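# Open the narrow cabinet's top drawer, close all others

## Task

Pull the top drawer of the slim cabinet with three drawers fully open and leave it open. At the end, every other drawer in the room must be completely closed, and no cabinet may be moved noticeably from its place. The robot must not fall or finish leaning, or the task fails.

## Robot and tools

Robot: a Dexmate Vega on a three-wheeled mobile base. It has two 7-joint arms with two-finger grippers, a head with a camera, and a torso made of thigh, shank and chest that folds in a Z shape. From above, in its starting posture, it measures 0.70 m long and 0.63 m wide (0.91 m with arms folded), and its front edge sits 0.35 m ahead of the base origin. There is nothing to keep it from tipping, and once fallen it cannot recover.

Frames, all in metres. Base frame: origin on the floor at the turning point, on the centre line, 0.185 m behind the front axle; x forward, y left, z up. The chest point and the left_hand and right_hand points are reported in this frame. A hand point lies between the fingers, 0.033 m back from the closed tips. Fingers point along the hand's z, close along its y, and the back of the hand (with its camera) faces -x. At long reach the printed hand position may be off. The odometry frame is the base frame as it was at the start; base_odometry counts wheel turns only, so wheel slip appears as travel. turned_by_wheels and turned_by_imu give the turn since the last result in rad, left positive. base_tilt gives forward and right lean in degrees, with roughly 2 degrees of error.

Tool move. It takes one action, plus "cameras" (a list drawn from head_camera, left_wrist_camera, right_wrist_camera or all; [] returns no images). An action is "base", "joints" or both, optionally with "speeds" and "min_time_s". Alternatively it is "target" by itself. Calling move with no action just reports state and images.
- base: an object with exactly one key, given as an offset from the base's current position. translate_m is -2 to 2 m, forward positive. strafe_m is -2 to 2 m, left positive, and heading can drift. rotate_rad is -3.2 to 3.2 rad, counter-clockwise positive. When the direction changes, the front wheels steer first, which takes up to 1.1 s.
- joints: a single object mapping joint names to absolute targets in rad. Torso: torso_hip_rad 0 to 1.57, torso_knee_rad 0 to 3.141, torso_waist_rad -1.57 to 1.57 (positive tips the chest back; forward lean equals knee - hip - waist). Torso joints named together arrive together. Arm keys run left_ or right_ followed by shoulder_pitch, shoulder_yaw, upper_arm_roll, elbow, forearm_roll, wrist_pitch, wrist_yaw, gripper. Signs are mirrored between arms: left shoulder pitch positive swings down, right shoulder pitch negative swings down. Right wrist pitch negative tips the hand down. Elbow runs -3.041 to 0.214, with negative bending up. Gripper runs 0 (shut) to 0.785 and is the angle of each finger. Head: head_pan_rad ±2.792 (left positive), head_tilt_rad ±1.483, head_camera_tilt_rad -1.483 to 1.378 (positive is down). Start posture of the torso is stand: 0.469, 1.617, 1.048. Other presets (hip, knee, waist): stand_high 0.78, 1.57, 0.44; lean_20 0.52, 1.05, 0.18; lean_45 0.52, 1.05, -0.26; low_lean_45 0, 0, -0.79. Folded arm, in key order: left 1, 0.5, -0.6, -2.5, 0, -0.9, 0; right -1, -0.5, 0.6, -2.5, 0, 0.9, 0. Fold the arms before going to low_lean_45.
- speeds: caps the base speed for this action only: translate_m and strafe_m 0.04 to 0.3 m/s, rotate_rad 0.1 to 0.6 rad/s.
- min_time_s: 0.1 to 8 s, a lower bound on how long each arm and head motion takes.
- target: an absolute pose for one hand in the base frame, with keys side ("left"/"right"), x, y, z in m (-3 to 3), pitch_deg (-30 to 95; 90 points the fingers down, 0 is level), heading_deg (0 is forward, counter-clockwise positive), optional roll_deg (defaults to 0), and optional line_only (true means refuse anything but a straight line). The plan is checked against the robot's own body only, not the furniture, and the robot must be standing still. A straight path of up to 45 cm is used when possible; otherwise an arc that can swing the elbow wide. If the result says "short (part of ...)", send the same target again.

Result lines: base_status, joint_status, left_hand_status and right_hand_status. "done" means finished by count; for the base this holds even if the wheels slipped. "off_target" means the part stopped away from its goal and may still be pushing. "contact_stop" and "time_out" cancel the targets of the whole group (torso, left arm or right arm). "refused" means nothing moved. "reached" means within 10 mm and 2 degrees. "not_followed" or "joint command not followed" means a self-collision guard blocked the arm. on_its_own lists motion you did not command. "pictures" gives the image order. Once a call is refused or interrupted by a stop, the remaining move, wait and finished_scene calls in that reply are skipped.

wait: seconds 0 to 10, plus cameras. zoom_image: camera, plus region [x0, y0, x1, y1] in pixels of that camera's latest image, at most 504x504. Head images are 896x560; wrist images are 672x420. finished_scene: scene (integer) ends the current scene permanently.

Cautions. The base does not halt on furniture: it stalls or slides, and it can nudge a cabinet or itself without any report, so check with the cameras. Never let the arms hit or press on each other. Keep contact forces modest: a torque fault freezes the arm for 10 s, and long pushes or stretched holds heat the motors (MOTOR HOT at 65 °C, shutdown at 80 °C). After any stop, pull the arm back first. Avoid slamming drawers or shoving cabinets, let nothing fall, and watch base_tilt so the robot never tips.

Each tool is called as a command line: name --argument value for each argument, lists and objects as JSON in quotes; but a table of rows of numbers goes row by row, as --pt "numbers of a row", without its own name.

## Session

move --joints '{"head_pan_rad": 0, "head_camera_tilt_rad": 0.3, "right_shoulder_pitch_rad": -1, "right_shoulder_yaw_rad": -0.5, "right_upper_arm_roll_rad": 0.6, "right_elbow_rad": -2.5, "right_forearm_roll_rad": 0, "right_wrist_pitch_rad": 0.9, "right_wrist_yaw_rad": 0}' --cameras '["head_camera"]'

move --joints '{"head_pan_rad": -2.6}' --cameras '["head_camera"]'

move --joints '{"head_pan_rad": 2.6}' --cameras '["head_camera"]'

Scene clock: 5.87 s.
Joint torques (N m): left_arm=[5.77 0.48 -1.09 -4.23 0 -1.92 0.04] | right_arm=[20.6 -7.65 5.16 0.77 0.65 -2.39 -0.01]
Motor temperatures (°C): left_arm=[31 31 31 26 40 35 41] | right_arm=[30 27 32 31 36 36 33]
move: done
base_odometry: x=+0.000 y=+0.000 heading=+0.000
turned_by_wheels: +0.000
turned_by_imu: +0.000
base_tilt: forward=+0.0 right=+0.7
base_status: not commanded
joint_positions: torso_hip_rad=+0.469 torso_knee_rad=+1.617 torso_waist_rad=+1.048 left_shoulder_pitch_rad=+2.199 left_shoulder_yaw_rad=+0.008 left_upper_arm_roll_rad=-0.009 left_elbow_rad=-1.083 left_forearm_roll_rad=+0.016 left_wrist_pitch_rad=-0.484 left_wrist_yaw_rad=+0.004 left_gripper_rad=+0.005 right_shoulder_pitch_rad=-1.004 right_shoulder_yaw_rad=-0.498 right_upper_arm_roll_rad=+0.598 right_elbow_rad=-2.496 right_forearm_roll_rad=+0.000 right_wrist_pitch_rad=+0.899 right_wrist_yaw_rad=+0.000 right_gripper_rad=+0.005 head_pan_rad=+0.000 head_tilt_rad=+0.000 head_camera_tilt_rad=+0.300
joint_status: all done
chest: x=-0.0111 y=+0.0000 z=+1.4155 quat_wxyz=(+0.999, +0.000, +0.050, +0.000) (m; base frame)
left_hand: x=+0.1862 y=+0.2374 z=+0.5952 quat_wxyz=(+0.407, +0.009, +0.913, +0.007) pitch_deg=+41.9 heading_deg=+0.4 roll_deg=+1.6 back=up (m; base frame)
right_hand: x=-0.0207 y=-0.1553 z=+1.7185 quat_wxyz=(+0.841, -0.204, -0.394, -0.309) pitch_deg=-37.3 heading_deg=+132.5 roll_deg=+7.2 back=down (m; base frame)
pictures: head_camera

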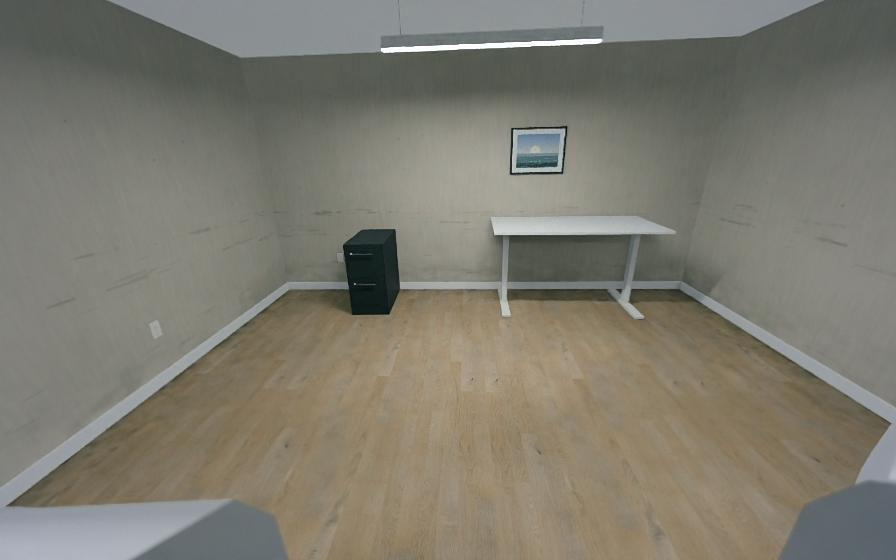

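Scene clock: 8.27 s.
Joint torques (N m): left_arm=[5.8 -0.35 -1.15 -3.16 0.34 -1.73 -0.27] | right_arm=[21.3 -7.92 5.4 -0.56 0.66 -2.31 0.04]
Motor temperatures (°C): left_arm=[31 31 31 26 40 35 41] | right_arm=[30 27 32 31 36 36 33]
move: done
base_odometry: x=+0.000 y=+0.000 heading=+0.000
turned_by_wheels: +0.000
turned_by_imu: +0.000
base_tilt: forward=+0.1 right=+0.8
base_status: not commanded
joint_positions: torso_hip_rad=+0.469 torso_knee_rad=+1.617 torso_waist_rad=+1.048 left_shoulder_pitch_rad=+2.199 left_shoulder_yaw_rad=+0.008 left_upper_arm_roll_rad=-0.009 left_elbow_rad=-1.083 left_forearm_roll_rad=+0.016 left_wrist_pitch_rad=-0.484 left_wrist_yaw_rad=+0.004 left_gripper_rad=+0.005 right_shoulder_pitch_rad=-1.000 right_shoulder_yaw_rad=-0.500 right_upper_arm_roll_rad=+0.600 right_elbow_rad=-2.500 right_forearm_roll_rad=+0.000 right_wrist_pitch_rad=+0.900 right_wrist_yaw_rad=+0.000 right_gripper_rad=+0.005 head_pan_rad=-2.600 head_tilt_rad=+0.000 head_camera_tilt_rad=+0.300
joint_status: all done
chest: x=-0.0111 y=+0.0000 z=+1.4155 quat_wxyz=(+0.999, +0.000, +0.050, +0.000) (m; base frame)
left_hand: x=+0.1862 y=+0.2374 z=+0.5952 quat_wxyz=(+0.407, +0.009, +0.913, +0.007) pitch_deg=+41.9 heading_deg=+0.4 roll_deg=+1.6 back=up (m; base frame)
right_hand: x=-0.0239 y=-0.1534 z=+1.7167 quat_wxyz=(+0.839, -0.205, -0.398, -0.310) pitch_deg=-36.8 heading_deg=+132.5 roll_deg=+7.0 back=down (m; base frame)
pictures: head_camera

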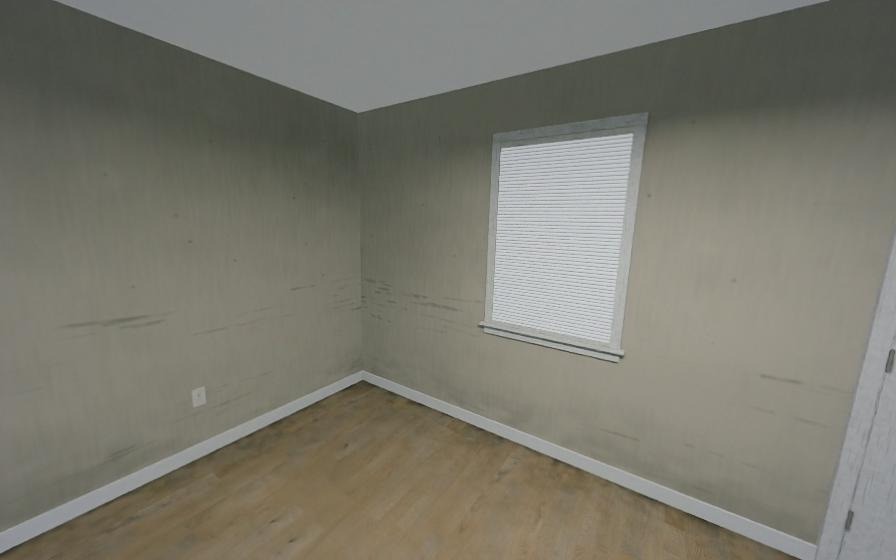

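Scene clock: 12.40 s.
Joint torques (N m): left_arm=[5.95 -0.31 -1.05 -2.34 0.13 -1.47 0.07] | right_arm=[22.08 -7.3 5.63 0.73 0.56 -2.76 0.15]
Motor temperatures (°C): left_arm=[31 31 31 26 40 35 41] | right_arm=[30 27 32 31 36 36 33]
move: done
base_odometry: x=+0.000 y=+0.000 heading=+0.000
turned_by_wheels: +0.000
turned_by_imu: +0.000
base_tilt: forward=+0.0 right=+0.8
base_status: not commanded
joint_positions: torso_hip_rad=+0.469 torso_knee_rad=+1.617 torso_waist_rad=+1.048 left_shoulder_pitch_rad=+2.199 left_shoulder_yaw_rad=+0.008 left_upper_arm_roll_rad=-0.009 left_elbow_rad=-1.083 left_forearm_roll_rad=+0.016 left_wrist_pitch_rad=-0.484 left_wrist_yaw_rad=+0.004 left_gripper_rad=+0.005 right_shoulder_pitch_rad=-1.000 right_shoulder_yaw_rad=-0.500 right_upper_arm_roll_rad=+0.600 right_elbow_rad=-2.500 right_forearm_roll_rad=+0.000 right_wrist_pitch_rad=+0.900 right_wrist_yaw_rad=+0.000 right_gripper_rad=+0.005 head_pan_rad=+2.600 head_tilt_rad=+0.000 head_camera_tilt_rad=+0.300
joint_status: all done
chest: x=-0.0111 y=+0.0000 z=+1.4155 quat_wxyz=(+0.999, +0.000, +0.050, +0.000) (m; base frame)
left_hand: x=+0.1862 y=+0.2374 z=+0.5952 quat_wxyz=(+0.407, +0.009, +0.913, +0.007) pitch_deg=+41.9 heading_deg=+0.4 roll_deg=+1.6 back=up (m; base frame)
right_hand: x=-0.0239 y=-0.1534 z=+1.7167 quat_wxyz=(+0.839, -0.205, -0.398, -0.310) pitch_deg=-36.8 heading_deg=+132.5 roll_deg=+7.0 back=down (m; base frame)
pictures: head_camera

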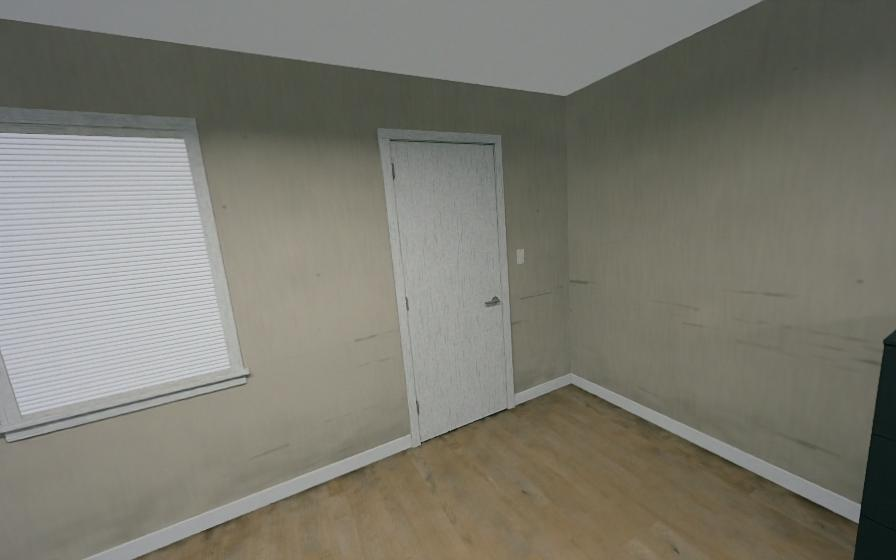

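move --base '{"rotate_rad": -1.35}' --joints '{"head_pan_rad": 0, "head_camera_tilt_rad": 0.5}' --cameras '["head_camera"]'

Scene clock: 17.03 s.
Joint torques (N m): left_arm=[4.9 0.68 -1.47 -2.03 -0.12 -2.27 -0.11] | right_arm=[21.23 -8.54 4.66 1.41 0.56 -2.36 -0.02]
Motor temperatures (°C): left_arm=[31 31 31 26 40 35 41] | right_arm=[30 27 32 31 36 36 33]
move: done
base_odometry: x=+0.002 y=+0.001 heading=-1.354
turned_by_wheels: -1.354
turned_by_imu: -1.346
base_tilt: forward=+0.0 right=+0.8
base_status: done
joint_positions: torso_hip_rad=+0.469 torso_knee_rad=+1.617 torso_waist_rad=+1.048 left_shoulder_pitch_rad=+2.199 left_shoulder_yaw_rad=+0.008 left_upper_arm_roll_rad=-0.009 left_elbow_rad=-1.083 left_forearm_roll_rad=+0.016 left_wrist_pitch_rad=-0.484 left_wrist_yaw_rad=+0.004 left_gripper_rad=+0.005 right_shoulder_pitch_rad=-1.000 right_shoulder_yaw_rad=-0.500 right_upper_arm_roll_rad=+0.600 right_elbow_rad=-2.500 right_forearm_roll_rad=+0.000 right_wrist_pitch_rad=+0.900 right_wrist_yaw_rad=+0.000 right_gripper_rad=+0.005 head_pan_rad=+0.000 head_tilt_rad=+0.000 head_camera_tilt_rad=+0.500
joint_status: all done
chest: x=-0.0111 y=+0.0000 z=+1.4155 quat_wxyz=(+0.999, +0.000, +0.050, +0.000) (m; base frame)
left_hand: x=+0.1862 y=+0.2374 z=+0.5952 quat_wxyz=(+0.407, +0.009, +0.913, +0.007) pitch_deg=+41.9 heading_deg=+0.4 roll_deg=+1.6 back=up (m; base frame)
right_hand: x=-0.0239 y=-0.1534 z=+1.7167 quat_wxyz=(+0.839, -0.205, -0.398, -0.310) pitch_deg=-36.8 heading_deg=+132.5 roll_deg=+7.0 back=down (m; base frame)
pictures: head_camera

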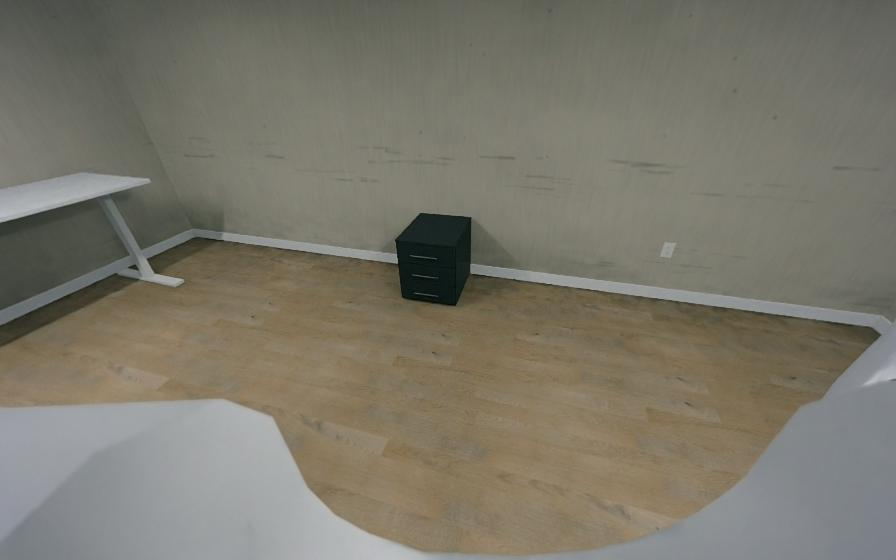

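zoom_image --camera "head_camera" --region '[380, 200, 500, 320]'

Scaled by 4.200 from the camera's 896x560 image, which has a finer 960x600 frame.

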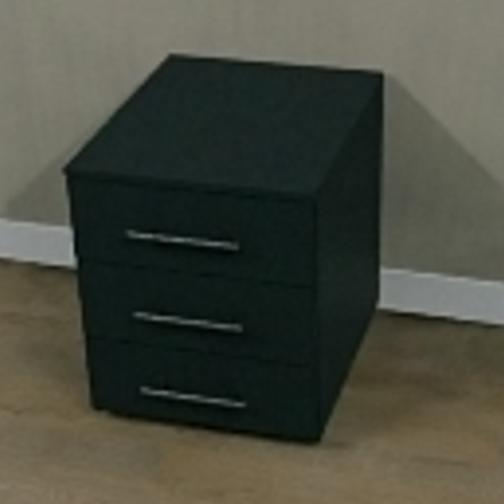

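move --base '{"rotate_rad": -0.22}' --joints '{"left_shoulder_pitch_rad":0.796,"left_shoulder_yaw_rad":0.256,"left_upper_arm_roll_rad":0.411,"left_elbow_rad":-0.696,"left_forearm_roll_rad":1.093,"left_wrist_pitch_rad":0.054,"left_wrist_yaw_rad":0.737,"left_gripper_rad":0.35}' --cameras '[]'

move --base '{"strafe_m": 0.33}' --cameras '["head_camera"]'

zoom_image --camera "head_camera" --region '[340, 200, 460, 320]'

Scene clock: 23.60 s.
Joint torques (N m): left_arm=[-32.77 5.66 -1.75 -6.86 0.23 0.15 1.39] | right_arm=[21.52 -7.5 4.96 1.67 0.49 -2.43 0.11]
Motor temperatures (°C): left_arm=[31 31 31 26 40 35 41] | right_arm=[30 27 32 31 36 36 33]
move: done
base_odometry: x=+0.002 y=+0.001 heading=-1.574
turned_by_wheels: -0.220
turned_by_imu: -0.219
base_tilt: forward=+0.1 right=+0.7
base_status: done
joint_positions: torso_hip_rad=+0.469 torso_knee_rad=+1.617 torso_waist_rad=+1.048 left_shoulder_pitch_rad=+0.800 left_shoulder_yaw_rad=+0.255 left_upper_arm_roll_rad=+0.409 left_elbow_rad=-0.697 left_forearm_roll_rad=+1.090 left_wrist_pitch_rad=+0.052 left_wrist_yaw_rad=+0.734 left_gripper_rad=+0.350 right_shoulder_pitch_rad=-1.000 right_shoulder_yaw_rad=-0.500 right_upper_arm_roll_rad=+0.600 right_elbow_rad=-2.500 right_forearm_roll_rad=+0.000 right_wrist_pitch_rad=+0.900 right_wrist_yaw_rad=+0.000 right_gripper_rad=+0.005 head_pan_rad=+0.000 head_tilt_rad=+0.000 head_camera_tilt_rad=+0.500
joint_status: all done
chest: x=-0.0111 y=+0.0000 z=+1.4155 quat_wxyz=(+0.999, +0.000, +0.050, +0.000) (m; base frame)
left_hand: x=+0.8525 y=+0.2807 z=+1.2361 quat_wxyz=(+0.603, +0.370, +0.373, +0.600) pitch_deg=-26.6 heading_deg=+0.1 roll_deg=+89.6 (m; base frame)
right_hand: x=-0.0239 y=-0.1534 z=+1.7167 quat_wxyz=(+0.839, -0.205, -0.398, -0.310) pitch_deg=-36.8 heading_deg=+132.5 roll_deg=+7.0 back=down (m; base frame)
pictures: none
No camera images: "cameras" was empty.

Scene clock: 26.87 s.
Joint torques (N m): left_arm=[-32.25 2.5 -2.47 -5.31 0.13 0.26 1.34] | right_arm=[21.22 -6.94 4.78 0.87 0.5 -2.58 -0.24]
Motor temperatures (°C): left_arm=[31 31 31 26 40 35 41] | right_arm=[30 27 32 31 36 36 33]
move: done
base_odometry: x=+0.330 y=+0.002 heading=-1.566
turned_by_wheels: +0.009
turned_by_imu: +0.004
base_tilt: forward=+0.1 right=+0.7
base_status: done
joint_positions: torso_hip_rad=+0.469 torso_knee_rad=+1.617 torso_waist_rad=+1.048 left_shoulder_pitch_rad=+0.796 left_shoulder_yaw_rad=+0.256 left_upper_arm_roll_rad=+0.411 left_elbow_rad=-0.696 left_forearm_roll_rad=+1.093 left_wrist_pitch_rad=+0.054 left_wrist_yaw_rad=+0.737 left_gripper_rad=+0.350 right_shoulder_pitch_rad=-1.000 right_shoulder_yaw_rad=-0.500 right_upper_arm_roll_rad=+0.600 right_elbow_rad=-2.500 right_forearm_roll_rad=+0.000 right_wrist_pitch_rad=+0.900 right_wrist_yaw_rad=+0.000 right_gripper_rad=+0.005 head_pan_rad=+0.000 head_tilt_rad=+0.000 head_camera_tilt_rad=+0.500
joint_status: not commanded
chest: x=-0.0111 y=+0.0000 z=+1.4155 quat_wxyz=(+0.999, +0.000, +0.050, +0.000) (m; base frame)
left_hand: x=+0.8529 y=+0.2807 z=+1.2394 quat_wxyz=(+0.602, +0.370, +0.370, +0.603) pitch_deg=-26.9 heading_deg=+0.0 roll_deg=+90.0 (m; base frame)
right_hand: x=-0.0239 y=-0.1534 z=+1.7167 quat_wxyz=(+0.839, -0.205, -0.398, -0.310) pitch_deg=-36.8 heading_deg=+132.5 roll_deg=+7.0 back=down (m; base frame)
pictures: head_camera

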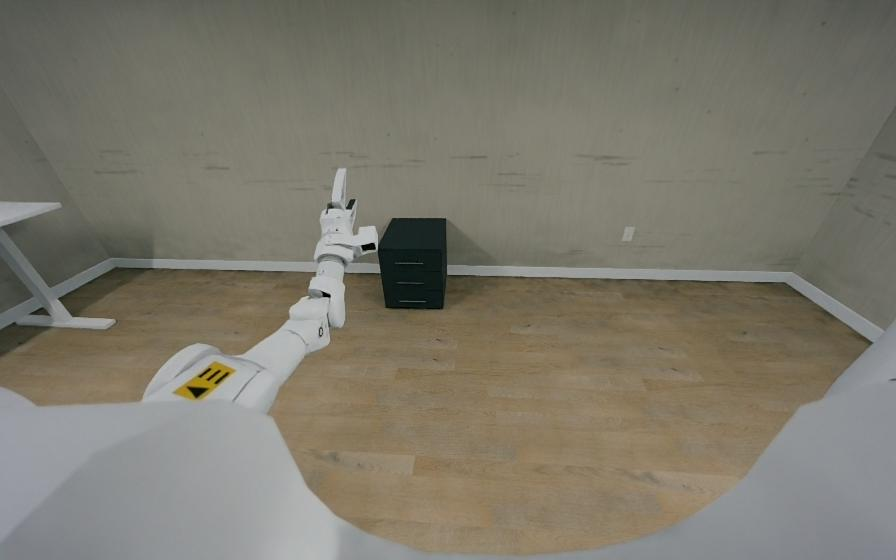

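Scaled by 4.200 from the camera's 896x560 image, which has a finer 960x600 frame.

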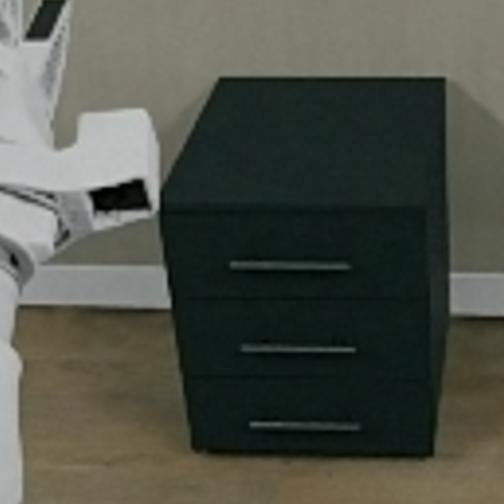

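move --base '{"translate_m": 0.81}' --joints '{"torso_hip_rad":0.22,"torso_knee_rad":0.7,"torso_waist_rad":-0.3,"head_camera_tilt_rad":0.1}' --cameras '["left_wrist_camera","head_camera"]'

Scene clock: 33.37 s.
Joint torques (N m): left_arm=[-15.64 3.92 -1.49 -4.23 0.23 0.47 1.22] | right_arm=[14.99 -7.85 7.92 -2.08 0.86 -0.93 -1.06]
Motor temperatures (°C): left_arm=[31 31 31 26 40 35 41] | right_arm=[30 27 32 31 36 36 33]
move: done
base_odometry: x=+0.335 y=-0.808 heading=-1.566
turned_by_wheels: -0.001
turned_by_imu: -0.003
base_tilt: forward=+0.1 right=+0.8
base_status: done
joint_positions: torso_hip_rad=+0.220 torso_knee_rad=+0.700 torso_waist_rad=-0.300 left_shoulder_pitch_rad=+0.796 left_shoulder_yaw_rad=+0.256 left_upper_arm_roll_rad=+0.411 left_elbow_rad=-0.696 left_forearm_roll_rad=+1.093 left_wrist_pitch_rad=+0.054 left_wrist_yaw_rad=+0.737 left_gripper_rad=+0.350 right_shoulder_pitch_rad=-1.000 right_shoulder_yaw_rad=-0.500 right_upper_arm_roll_rad=+0.600 right_elbow_rad=-2.500 right_forearm_roll_rad=+0.000 right_wrist_pitch_rad=+0.900 right_wrist_yaw_rad=+0.000 right_gripper_rad=+0.005 head_pan_rad=+0.000 head_tilt_rad=+0.000 head_camera_tilt_rad=+0.100
joint_status: all done
chest: x=+0.0887 y=+0.0000 z=+1.1022 quat_wxyz=(+0.925, +0.000, +0.380, +0.000) (m; base frame)
left_hand: x=+0.6498 y=+0.2807 z=+0.4220 quat_wxyz=(+0.445, +0.550, +0.550, +0.445) pitch_deg=+12.0 heading_deg=+0.0 roll_deg=-90.0 (m; base frame)
right_hand: x=+0.2682 y=-0.1534 z=+1.3444 quat_wxyz=(+0.924, -0.296, -0.096, -0.224) pitch_deg=-53.7 heading_deg=+94.3 roll_deg=+58.5 back=down (m; base frame)
pictures: head_camera, left_wrist_camera

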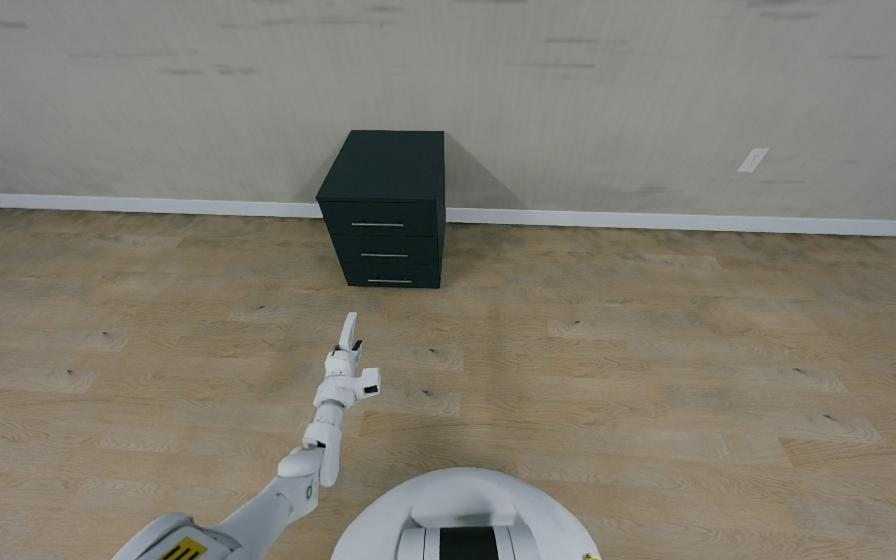

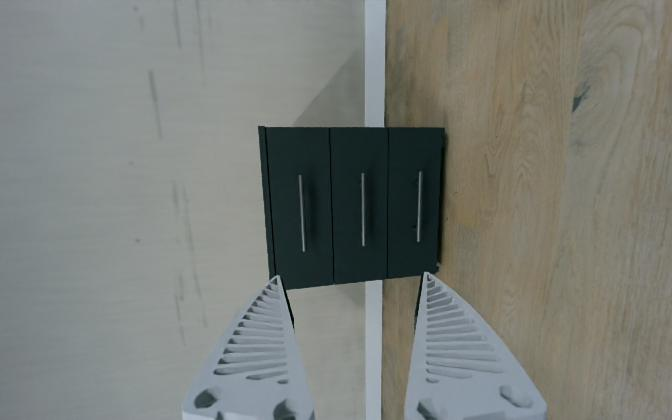

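zoom_image --camera "head_camera" --region '[300, 120, 470, 300]'

zoom_image --camera "left_wrist_camera" --region '[240, 110, 460, 300]'

Scaled by 2.800 from the camera's 896x560 image, which has a finer 960x600 frame.

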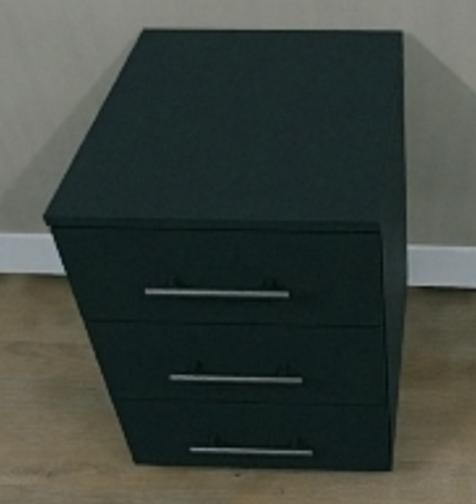

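Scaled by 2.291 from the camera's 672x420 image, which has a finer 960x600 frame.

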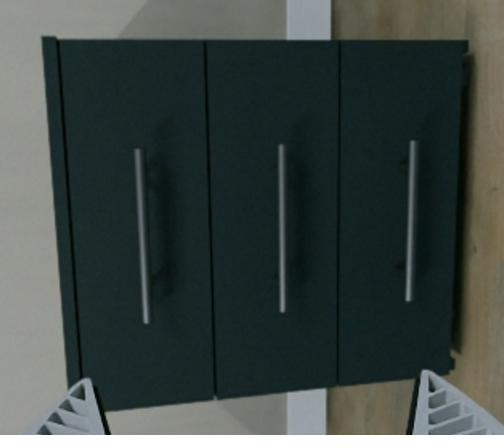

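move --base '{"rotate_rad": -0.036}' --cameras '["left_wrist_camera"]'

zoom_image --camera "left_wrist_camera" --region '[240, 110, 460, 300]'

Scene clock: 35.50 s.
Joint torques (N m): left_arm=[-15.58 3.93 -0.9 -3.46 0.19 -0.27 1.4] | right_arm=[16.8 -7.6 7.52 -1 1.14 -1.12 -1.21]
Motor temperatures (°C): left_arm=[31 31 31 26 40 35 41] | right_arm=[30 27 32 31 36 36 33]
move: done
base_odometry: x=+0.335 y=-0.808 heading=-1.602
turned_by_wheels: -0.036
turned_by_imu: -0.037
base_tilt: forward=+0.0 right=+0.8
base_status: done
joint_positions: torso_hip_rad=+0.220 torso_knee_rad=+0.700 torso_waist_rad=-0.300 left_shoulder_pitch_rad=+0.796 left_shoulder_yaw_rad=+0.256 left_upper_arm_roll_rad=+0.411 left_elbow_rad=-0.696 left_forearm_roll_rad=+1.093 left_wrist_pitch_rad=+0.054 left_wrist_yaw_rad=+0.737 left_gripper_rad=+0.350 right_shoulder_pitch_rad=-1.000 right_shoulder_yaw_rad=-0.500 right_upper_arm_roll_rad=+0.600 right_elbow_rad=-2.500 right_forearm_roll_rad=+0.000 right_wrist_pitch_rad=+0.900 right_wrist_yaw_rad=+0.000 right_gripper_rad=+0.005 head_pan_rad=+0.000 head_tilt_rad=+0.000 head_camera_tilt_rad=+0.100
joint_status: not commanded
chest: x=+0.0887 y=+0.0000 z=+1.1022 quat_wxyz=(+0.925, +0.000, +0.380, +0.000) (m; base frame)
left_hand: x=+0.6498 y=+0.2807 z=+0.4220 quat_wxyz=(+0.445, +0.550, +0.550, +0.445) pitch_deg=+12.0 heading_deg=+0.0 roll_deg=-90.0 (m; base frame)
right_hand: x=+0.2682 y=-0.1534 z=+1.3444 quat_wxyz=(+0.924, -0.296, -0.096, -0.224) pitch_deg=-53.7 heading_deg=+94.3 roll_deg=+58.5 back=down (m; base frame)
pictures: left_wrist_camera

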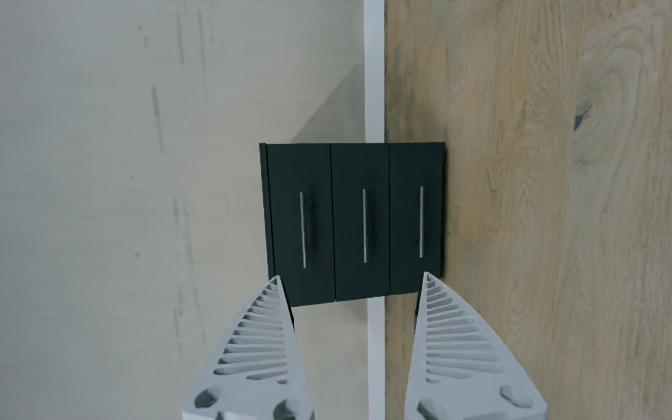

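Scaled by 2.291 from the camera's 672x420 image, which has a finer 960x600 frame.

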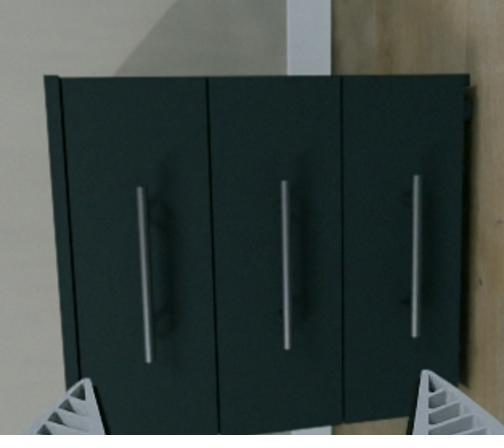

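move --base '{"translate_m": 0.35}' --speeds '{"translate_m": 0.2}' --cameras '["left_wrist_camera"]'

Scene clock: 38.97 s.
Joint torques (N m): left_arm=[-15.89 2.7 -1.59 -4.34 0.05 0.26 1.34] | right_arm=[16.49 -6.89 7.24 -2.2 1.02 -1.95 -1.21]
Motor temperatures (°C): left_arm=[31 31 31 26 40 35 41] | right_arm=[30 27 33 31 36 36 33]
move: done
base_odometry: x=+0.324 y=-1.158 heading=-1.603
turned_by_wheels: -0.001
turned_by_imu: -0.001
base_tilt: forward=+0.1 right=+0.8
base_status: done
joint_positions: torso_hip_rad=+0.220 torso_knee_rad=+0.700 torso_waist_rad=-0.300 left_shoulder_pitch_rad=+0.796 left_shoulder_yaw_rad=+0.256 left_upper_arm_roll_rad=+0.411 left_elbow_rad=-0.696 left_forearm_roll_rad=+1.093 left_wrist_pitch_rad=+0.054 left_wrist_yaw_rad=+0.737 left_gripper_rad=+0.350 right_shoulder_pitch_rad=-1.000 right_shoulder_yaw_rad=-0.500 right_upper_arm_roll_rad=+0.600 right_elbow_rad=-2.500 right_forearm_roll_rad=+0.000 right_wrist_pitch_rad=+0.900 right_wrist_yaw_rad=+0.000 right_gripper_rad=+0.005 head_pan_rad=+0.000 head_tilt_rad=+0.000 head_camera_tilt_rad=+0.100
joint_status: not commanded
chest: x=+0.0887 y=+0.0000 z=+1.1022 quat_wxyz=(+0.925, +0.000, +0.380, +0.000) (m; base frame)
left_hand: x=+0.6498 y=+0.2807 z=+0.4220 quat_wxyz=(+0.445, +0.550, +0.550, +0.445) pitch_deg=+12.0 heading_deg=+0.0 roll_deg=-90.0 (m; base frame)
right_hand: x=+0.2682 y=-0.1534 z=+1.3444 quat_wxyz=(+0.924, -0.296, -0.096, -0.224) pitch_deg=-53.7 heading_deg=+94.3 roll_deg=+58.5 back=down (m; base frame)
pictures: left_wrist_camera

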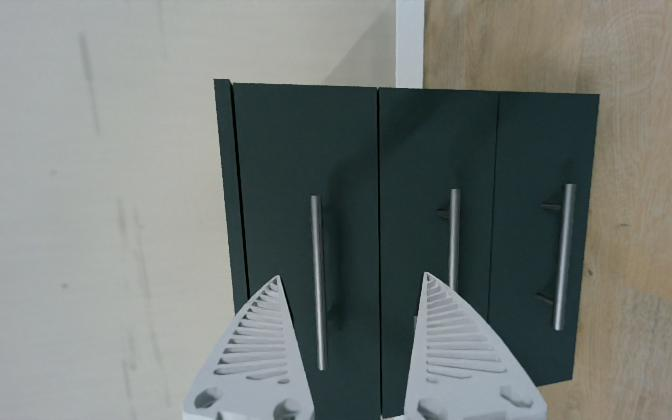

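move --base '{"translate_m": 0.108}' --speeds '{"translate_m": 0.08}' --cameras '["left_wrist_camera"]'

Scene clock: 41.50 s.
Joint torques (N m): left_arm=[-19.85 3.41 -1.57 -2.71 0.28 -0.04 -3.24] | right_arm=[16.64 -6.85 7.59 -2.02 1.04 -1.2 -1.14]
Motor temperatures (°C): left_arm=[31 31 31 26 40 35 41] | right_arm=[30 27 33 31 36 36 33]
move: done
base_odometry: x=+0.321 y=-1.266 heading=-1.603
turned_by_wheels: +0.000
turned_by_imu: +0.000
base_tilt: forward=+0.1 right=+0.8
base_status: done
joint_positions: torso_hip_rad=+0.220 torso_knee_rad=+0.700 torso_waist_rad=-0.300 left_shoulder_pitch_rad=+0.796 left_shoulder_yaw_rad=+0.256 left_upper_arm_roll_rad=+0.411 left_elbow_rad=-0.696 left_forearm_roll_rad=+1.093 left_wrist_pitch_rad=+0.054 left_wrist_yaw_rad=+0.739 left_gripper_rad=+0.350 right_shoulder_pitch_rad=-1.000 right_shoulder_yaw_rad=-0.500 right_upper_arm_roll_rad=+0.600 right_elbow_rad=-2.500 right_forearm_roll_rad=+0.000 right_wrist_pitch_rad=+0.900 right_wrist_yaw_rad=+0.000 right_gripper_rad=+0.005 head_pan_rad=+0.000 head_tilt_rad=+0.000 head_camera_tilt_rad=+0.100
joint_status: not commanded
chest: x=+0.0884 y=+0.0000 z=+1.1022 quat_wxyz=(+0.925, +0.000, +0.380, +0.000) (m; base frame)
left_hand: x=+0.6498 y=+0.2807 z=+0.4228 quat_wxyz=(+0.445, +0.549, +0.549, +0.446) pitch_deg=+11.9 heading_deg=+0.0 roll_deg=-90.0 (m; base frame)
right_hand: x=+0.2679 y=-0.1534 z=+1.3445 quat_wxyz=(+0.924, -0.296, -0.096, -0.224) pitch_deg=-53.7 heading_deg=+94.3 roll_deg=+58.5 back=down (m; base frame)
pictures: left_wrist_camera

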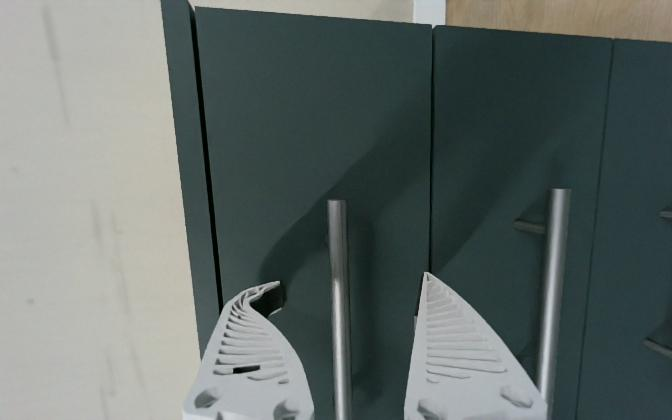

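move --joints '{"left_gripper_rad": 0}' --cameras '["left_wrist_camera"]'

move --base '{"translate_m": -0.3}' --speeds '{"translate_m": 0.09}' --cameras '["left_wrist_camera"]'

Scene clock: 42.57 s.
Joint torques (N m): left_arm=[-23.96 2.43 -2.56 -6.52 0 -0.42 -0.78] | right_arm=[16.06 -7.44 7.25 -2.65 1.02 -1.92 -1.33]
Motor temperatures (°C): left_arm=[31 31 31 26 40 35 41] | right_arm=[30 27 33 31 36 36 33]
move: done
base_odometry: x=+0.321 y=-1.266 heading=-1.603
turned_by_wheels: +0.000
turned_by_imu: +0.000
base_tilt: forward=+0.1 right=+0.7
base_status: not commanded
joint_positions: torso_hip_rad=+0.220 torso_knee_rad=+0.700 torso_waist_rad=-0.300 left_shoulder_pitch_rad=+0.796 left_shoulder_yaw_rad=+0.256 left_upper_arm_roll_rad=+0.411 left_elbow_rad=-0.696 left_forearm_roll_rad=+1.093 left_wrist_pitch_rad=+0.054 left_wrist_yaw_rad=+0.738 left_gripper_rad=+0.000 right_shoulder_pitch_rad=-1.000 right_shoulder_yaw_rad=-0.500 right_upper_arm_roll_rad=+0.600 right_elbow_rad=-2.500 right_forearm_roll_rad=+0.000 right_wrist_pitch_rad=+0.900 right_wrist_yaw_rad=+0.000 right_gripper_rad=+0.005 head_pan_rad=+0.000 head_tilt_rad=+0.000 head_camera_tilt_rad=+0.100
joint_status: all done
chest: x=+0.0885 y=+0.0000 z=+1.1022 quat_wxyz=(+0.925, +0.000, +0.380, +0.000) (m; base frame)
left_hand: x=+0.6496 y=+0.2808 z=+0.4223 quat_wxyz=(+0.445, +0.549, +0.550, +0.445) pitch_deg=+12.0 heading_deg=+0.0 roll_deg=-90.0 (m; base frame)
right_hand: x=+0.2679 y=-0.1534 z=+1.3445 quat_wxyz=(+0.924, -0.296, -0.096, -0.224) pitch_deg=-53.7 heading_deg=+94.3 roll_deg=+58.5 back=down (m; base frame)
pictures: left_wrist_camera

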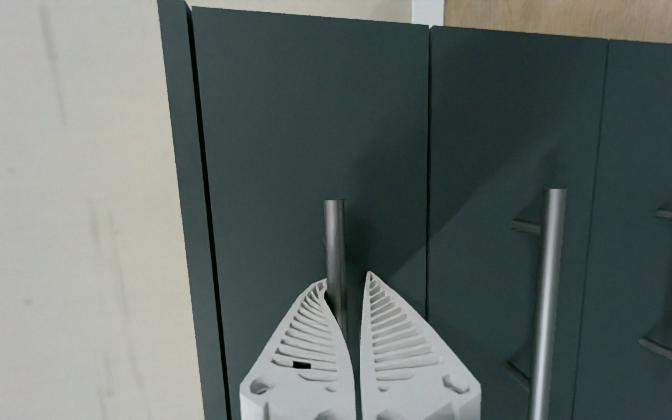

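Scene clock: 46.70 s.
Joint torques (N m): left_arm=[-2.76 -5.02 3.31 -1.64 2.82 -3.48 -1.52] | right_arm=[17.6 -7.47 7.81 -2.08 1.02 -1.27 -1.18]
Motor temperatures (°C): left_arm=[31 31 31 26 40 35 41] | right_arm=[30 27 33 31 36 36 33]
move: done
base_odometry: x=+0.330 y=-0.966 heading=-1.604
turned_by_wheels: +0.000
turned_by_imu: +0.000
base_tilt: forward=+0.0 right=+0.8
base_status: done
joint_positions: torso_hip_rad=+0.220 torso_knee_rad=+0.700 torso_waist_rad=-0.300 left_shoulder_pitch_rad=+0.796 left_shoulder_yaw_rad=+0.256 left_upper_arm_roll_rad=+0.411 left_elbow_rad=-0.696 left_forearm_roll_rad=+1.092 left_wrist_pitch_rad=+0.055 left_wrist_yaw_rad=+0.738 left_gripper_rad=+0.000 right_shoulder_pitch_rad=-1.000 right_shoulder_yaw_rad=-0.500 right_upper_arm_roll_rad=+0.600 right_elbow_rad=-2.500 right_forearm_roll_rad=+0.000 right_wrist_pitch_rad=+0.900 right_wrist_yaw_rad=+0.000 right_gripper_rad=+0.005 head_pan_rad=+0.000 head_tilt_rad=+0.000 head_camera_tilt_rad=+0.100
joint_status: not commanded
chest: x=+0.0885 y=+0.0000 z=+1.1022 quat_wxyz=(+0.925, +0.000, +0.380, +0.000) (m; base frame)
left_hand: x=+0.6503 y=+0.2815 z=+0.4230 quat_wxyz=(+0.445, +0.549, +0.550, +0.446) pitch_deg=+11.9 heading_deg=+0.1 roll_deg=-89.9 (m; base frame)
right_hand: x=+0.2679 y=-0.1534 z=+1.3445 quat_wxyz=(+0.924, -0.296, -0.096, -0.224) pitch_deg=-53.7 heading_deg=+94.3 roll_deg=+58.5 back=down (m; base frame)
pictures: left_wrist_camera

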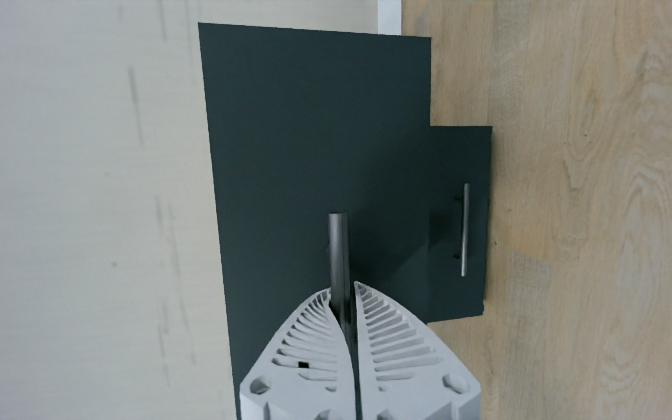

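move --base '{"translate_m": -0.08}' --speeds '{"translate_m": 0.06}' --cameras '["left_wrist_camera"]'

move --base '{"translate_m": -0.02}' --speeds '{"translate_m": 0.05}' --cameras '["left_wrist_camera","head_camera"]'

Scene clock: 48.77 s.
Joint torques (N m): left_arm=[-0.73 -3.39 3.6 -0.07 2.72 -2.47 -2.12] | right_arm=[15.54 -6.9 7.31 -2.62 1.19 -1.37 -1.27]
Motor temperatures (°C): left_arm=[31 31 31 26 40 35 41] | right_arm=[30 27 33 31 36 36 33]
move: done
base_odometry: x=+0.333 y=-0.886 heading=-1.604
turned_by_wheels: -0.001
turned_by_imu: -0.001
base_tilt: forward=+0.1 right=+0.8
base_status: done
joint_positions: torso_hip_rad=+0.220 torso_knee_rad=+0.700 torso_waist_rad=-0.300 left_shoulder_pitch_rad=+0.796 left_shoulder_yaw_rad=+0.256 left_upper_arm_roll_rad=+0.410 left_elbow_rad=-0.696 left_forearm_roll_rad=+1.092 left_wrist_pitch_rad=+0.055 left_wrist_yaw_rad=+0.738 left_gripper_rad=+0.000 right_shoulder_pitch_rad=-1.000 right_shoulder_yaw_rad=-0.500 right_upper_arm_roll_rad=+0.600 right_elbow_rad=-2.500 right_forearm_roll_rad=+0.000 right_wrist_pitch_rad=+0.900 right_wrist_yaw_rad=+0.000 right_gripper_rad=+0.005 head_pan_rad=+0.000 head_tilt_rad=+0.000 head_camera_tilt_rad=+0.100
joint_status: not commanded
chest: x=+0.0884 y=+0.0000 z=+1.1022 quat_wxyz=(+0.925, +0.000, +0.380, +0.000) (m; base frame)
left_hand: x=+0.6505 y=+0.2814 z=+0.4233 quat_wxyz=(+0.445, +0.549, +0.549, +0.446) pitch_deg=+11.9 heading_deg=+0.1 roll_deg=-90.0 (m; base frame)
right_hand: x=+0.2678 y=-0.1534 z=+1.3446 quat_wxyz=(+0.924, -0.296, -0.096, -0.224) pitch_deg=-53.7 heading_deg=+94.3 roll_deg=+58.5 back=down (m; base frame)
pictures: left_wrist_camera

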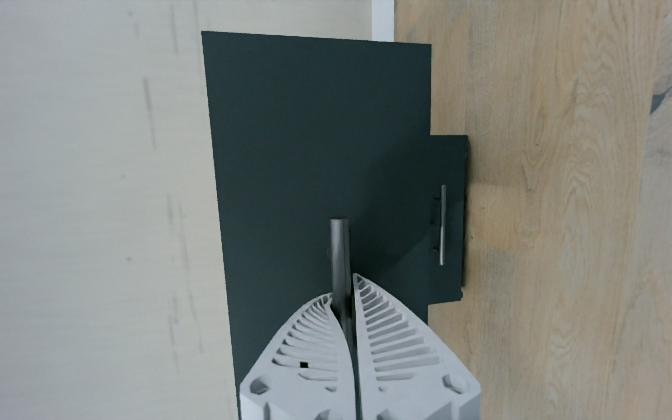

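Scene clock: 49.90 s.
Joint torques (N m): left_arm=[5.31 -3.04 4.09 4.25 0.85 -0.94 -2.91] | right_arm=[16.27 -7.32 7.68 -1.82 1.09 -1.37 -1.15]
Motor temperatures (°C): left_arm=[31 31 31 26 40 35 41] | right_arm=[30 27 33 31 36 36 33]
move: done
base_odometry: x=+0.334 y=-0.866 heading=-1.606
turned_by_wheels: -0.001
turned_by_imu: -0.001
base_tilt: forward=+0.0 right=+0.8
base_status: done
joint_positions: torso_hip_rad=+0.220 torso_knee_rad=+0.700 torso_waist_rad=-0.300 left_shoulder_pitch_rad=+0.795 left_shoulder_yaw_rad=+0.256 left_upper_arm_roll_rad=+0.410 left_elbow_rad=-0.697 left_forearm_roll_rad=+1.093 left_wrist_pitch_rad=+0.054 left_wrist_yaw_rad=+0.738 left_gripper_rad=+0.000 right_shoulder_pitch_rad=-1.000 right_shoulder_yaw_rad=-0.500 right_upper_arm_roll_rad=+0.600 right_elbow_rad=-2.500 right_forearm_roll_rad=+0.000 right_wrist_pitch_rad=+0.900 right_wrist_yaw_rad=+0.000 right_gripper_rad=+0.005 head_pan_rad=+0.000 head_tilt_rad=+0.000 head_camera_tilt_rad=+0.100
joint_status: not commanded
chest: x=+0.0884 y=+0.0000 z=+1.1023 quat_wxyz=(+0.925, +0.000, +0.380, +0.000) (m; base frame)
left_hand: x=+0.6508 y=+0.2811 z=+0.4238 quat_wxyz=(+0.445, +0.549, +0.549, +0.446) pitch_deg=+11.8 heading_deg=+0.1 roll_deg=-90.0 (m; base frame)
right_hand: x=+0.2678 y=-0.1534 z=+1.3446 quat_wxyz=(+0.924, -0.296, -0.096, -0.224) pitch_deg=-53.7 heading_deg=+94.3 roll_deg=+58.4 back=down (m; base frame)
pictures: head_camera, left_wrist_camera

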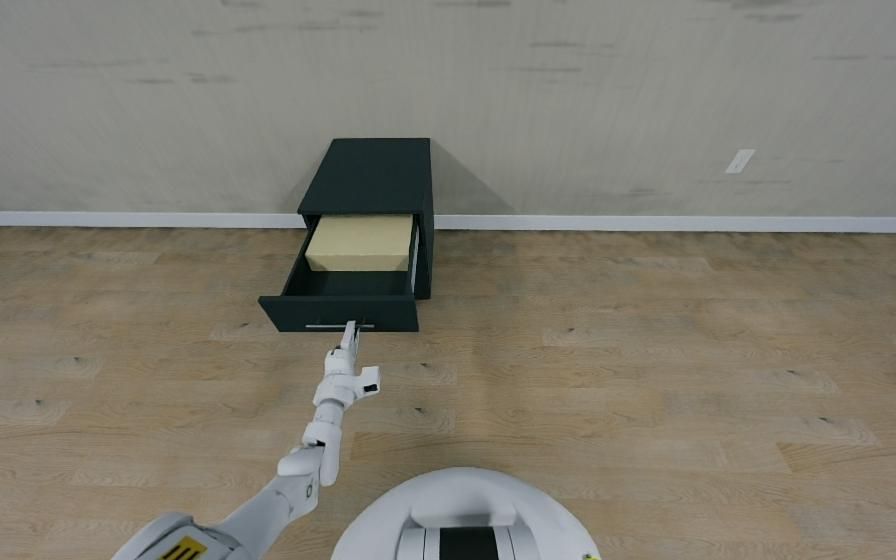

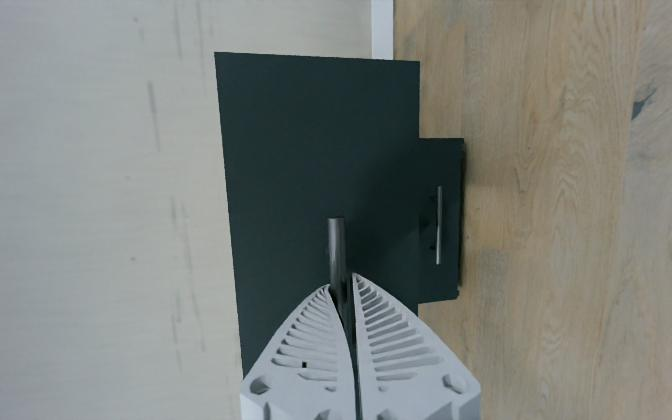

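move --base '{"translate_m": -0.015}' --speeds '{"translate_m": 0.05}' --cameras '["left_wrist_camera"]'

Scene clock: 51.43 s.
Joint torques (N m): left_arm=[7.68 -2.39 3.77 1.7 0.44 -0.89 -3.25] | right_arm=[15.4 -7.4 7.23 -2.51 1.17 -1.03 -1.09]
Motor temperatures (°C): left_arm=[31 31 31 26 40 35 41] | right_arm=[30 27 33 31 36 36 33]
move: done
base_odometry: x=+0.335 y=-0.851 heading=-1.606
turned_by_wheels: -0.001
turned_by_imu: -0.001
base_tilt: forward=+0.0 right=+0.7
base_status: done
joint_positions: torso_hip_rad=+0.220 torso_knee_rad=+0.700 torso_waist_rad=-0.300 left_shoulder_pitch_rad=+0.795 left_shoulder_yaw_rad=+0.256 left_upper_arm_roll_rad=+0.410 left_elbow_rad=-0.697 left_forearm_roll_rad=+1.093 left_wrist_pitch_rad=+0.054 left_wrist_yaw_rad=+0.738 left_gripper_rad=+0.000 right_shoulder_pitch_rad=-1.000 right_shoulder_yaw_rad=-0.500 right_upper_arm_roll_rad=+0.600 right_elbow_rad=-2.500 right_forearm_roll_rad=+0.000 right_wrist_pitch_rad=+0.900 right_wrist_yaw_rad=+0.000 right_gripper_rad=+0.005 head_pan_rad=+0.000 head_tilt_rad=+0.000 head_camera_tilt_rad=+0.100
joint_status: not commanded
chest: x=+0.0884 y=+0.0000 z=+1.1023 quat_wxyz=(+0.925, +0.000, +0.380, +0.000) (m; base frame)
left_hand: x=+0.6508 y=+0.2810 z=+0.4238 quat_wxyz=(+0.445, +0.549, +0.549, +0.446) pitch_deg=+11.8 heading_deg=+0.1 roll_deg=-90.0 (m; base frame)
right_hand: x=+0.2678 y=-0.1534 z=+1.3446 quat_wxyz=(+0.924, -0.296, -0.096, -0.224) pitch_deg=-53.7 heading_deg=+94.3 roll_deg=+58.5 back=down (m; base frame)
pictures: left_wrist_camera

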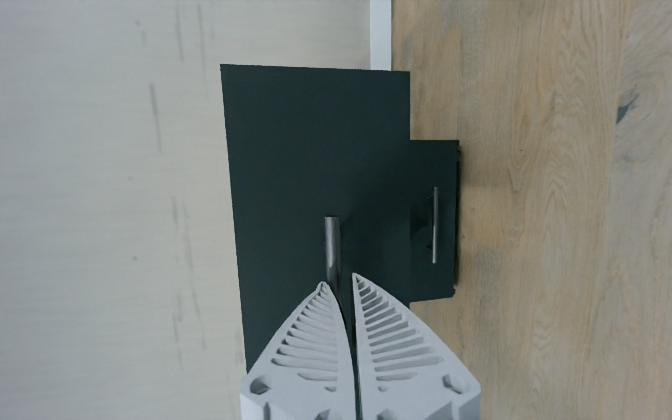

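Slipping at the end stop: fully open.

finished_scene --scene 3 --done true

The scene is finished: the task was done.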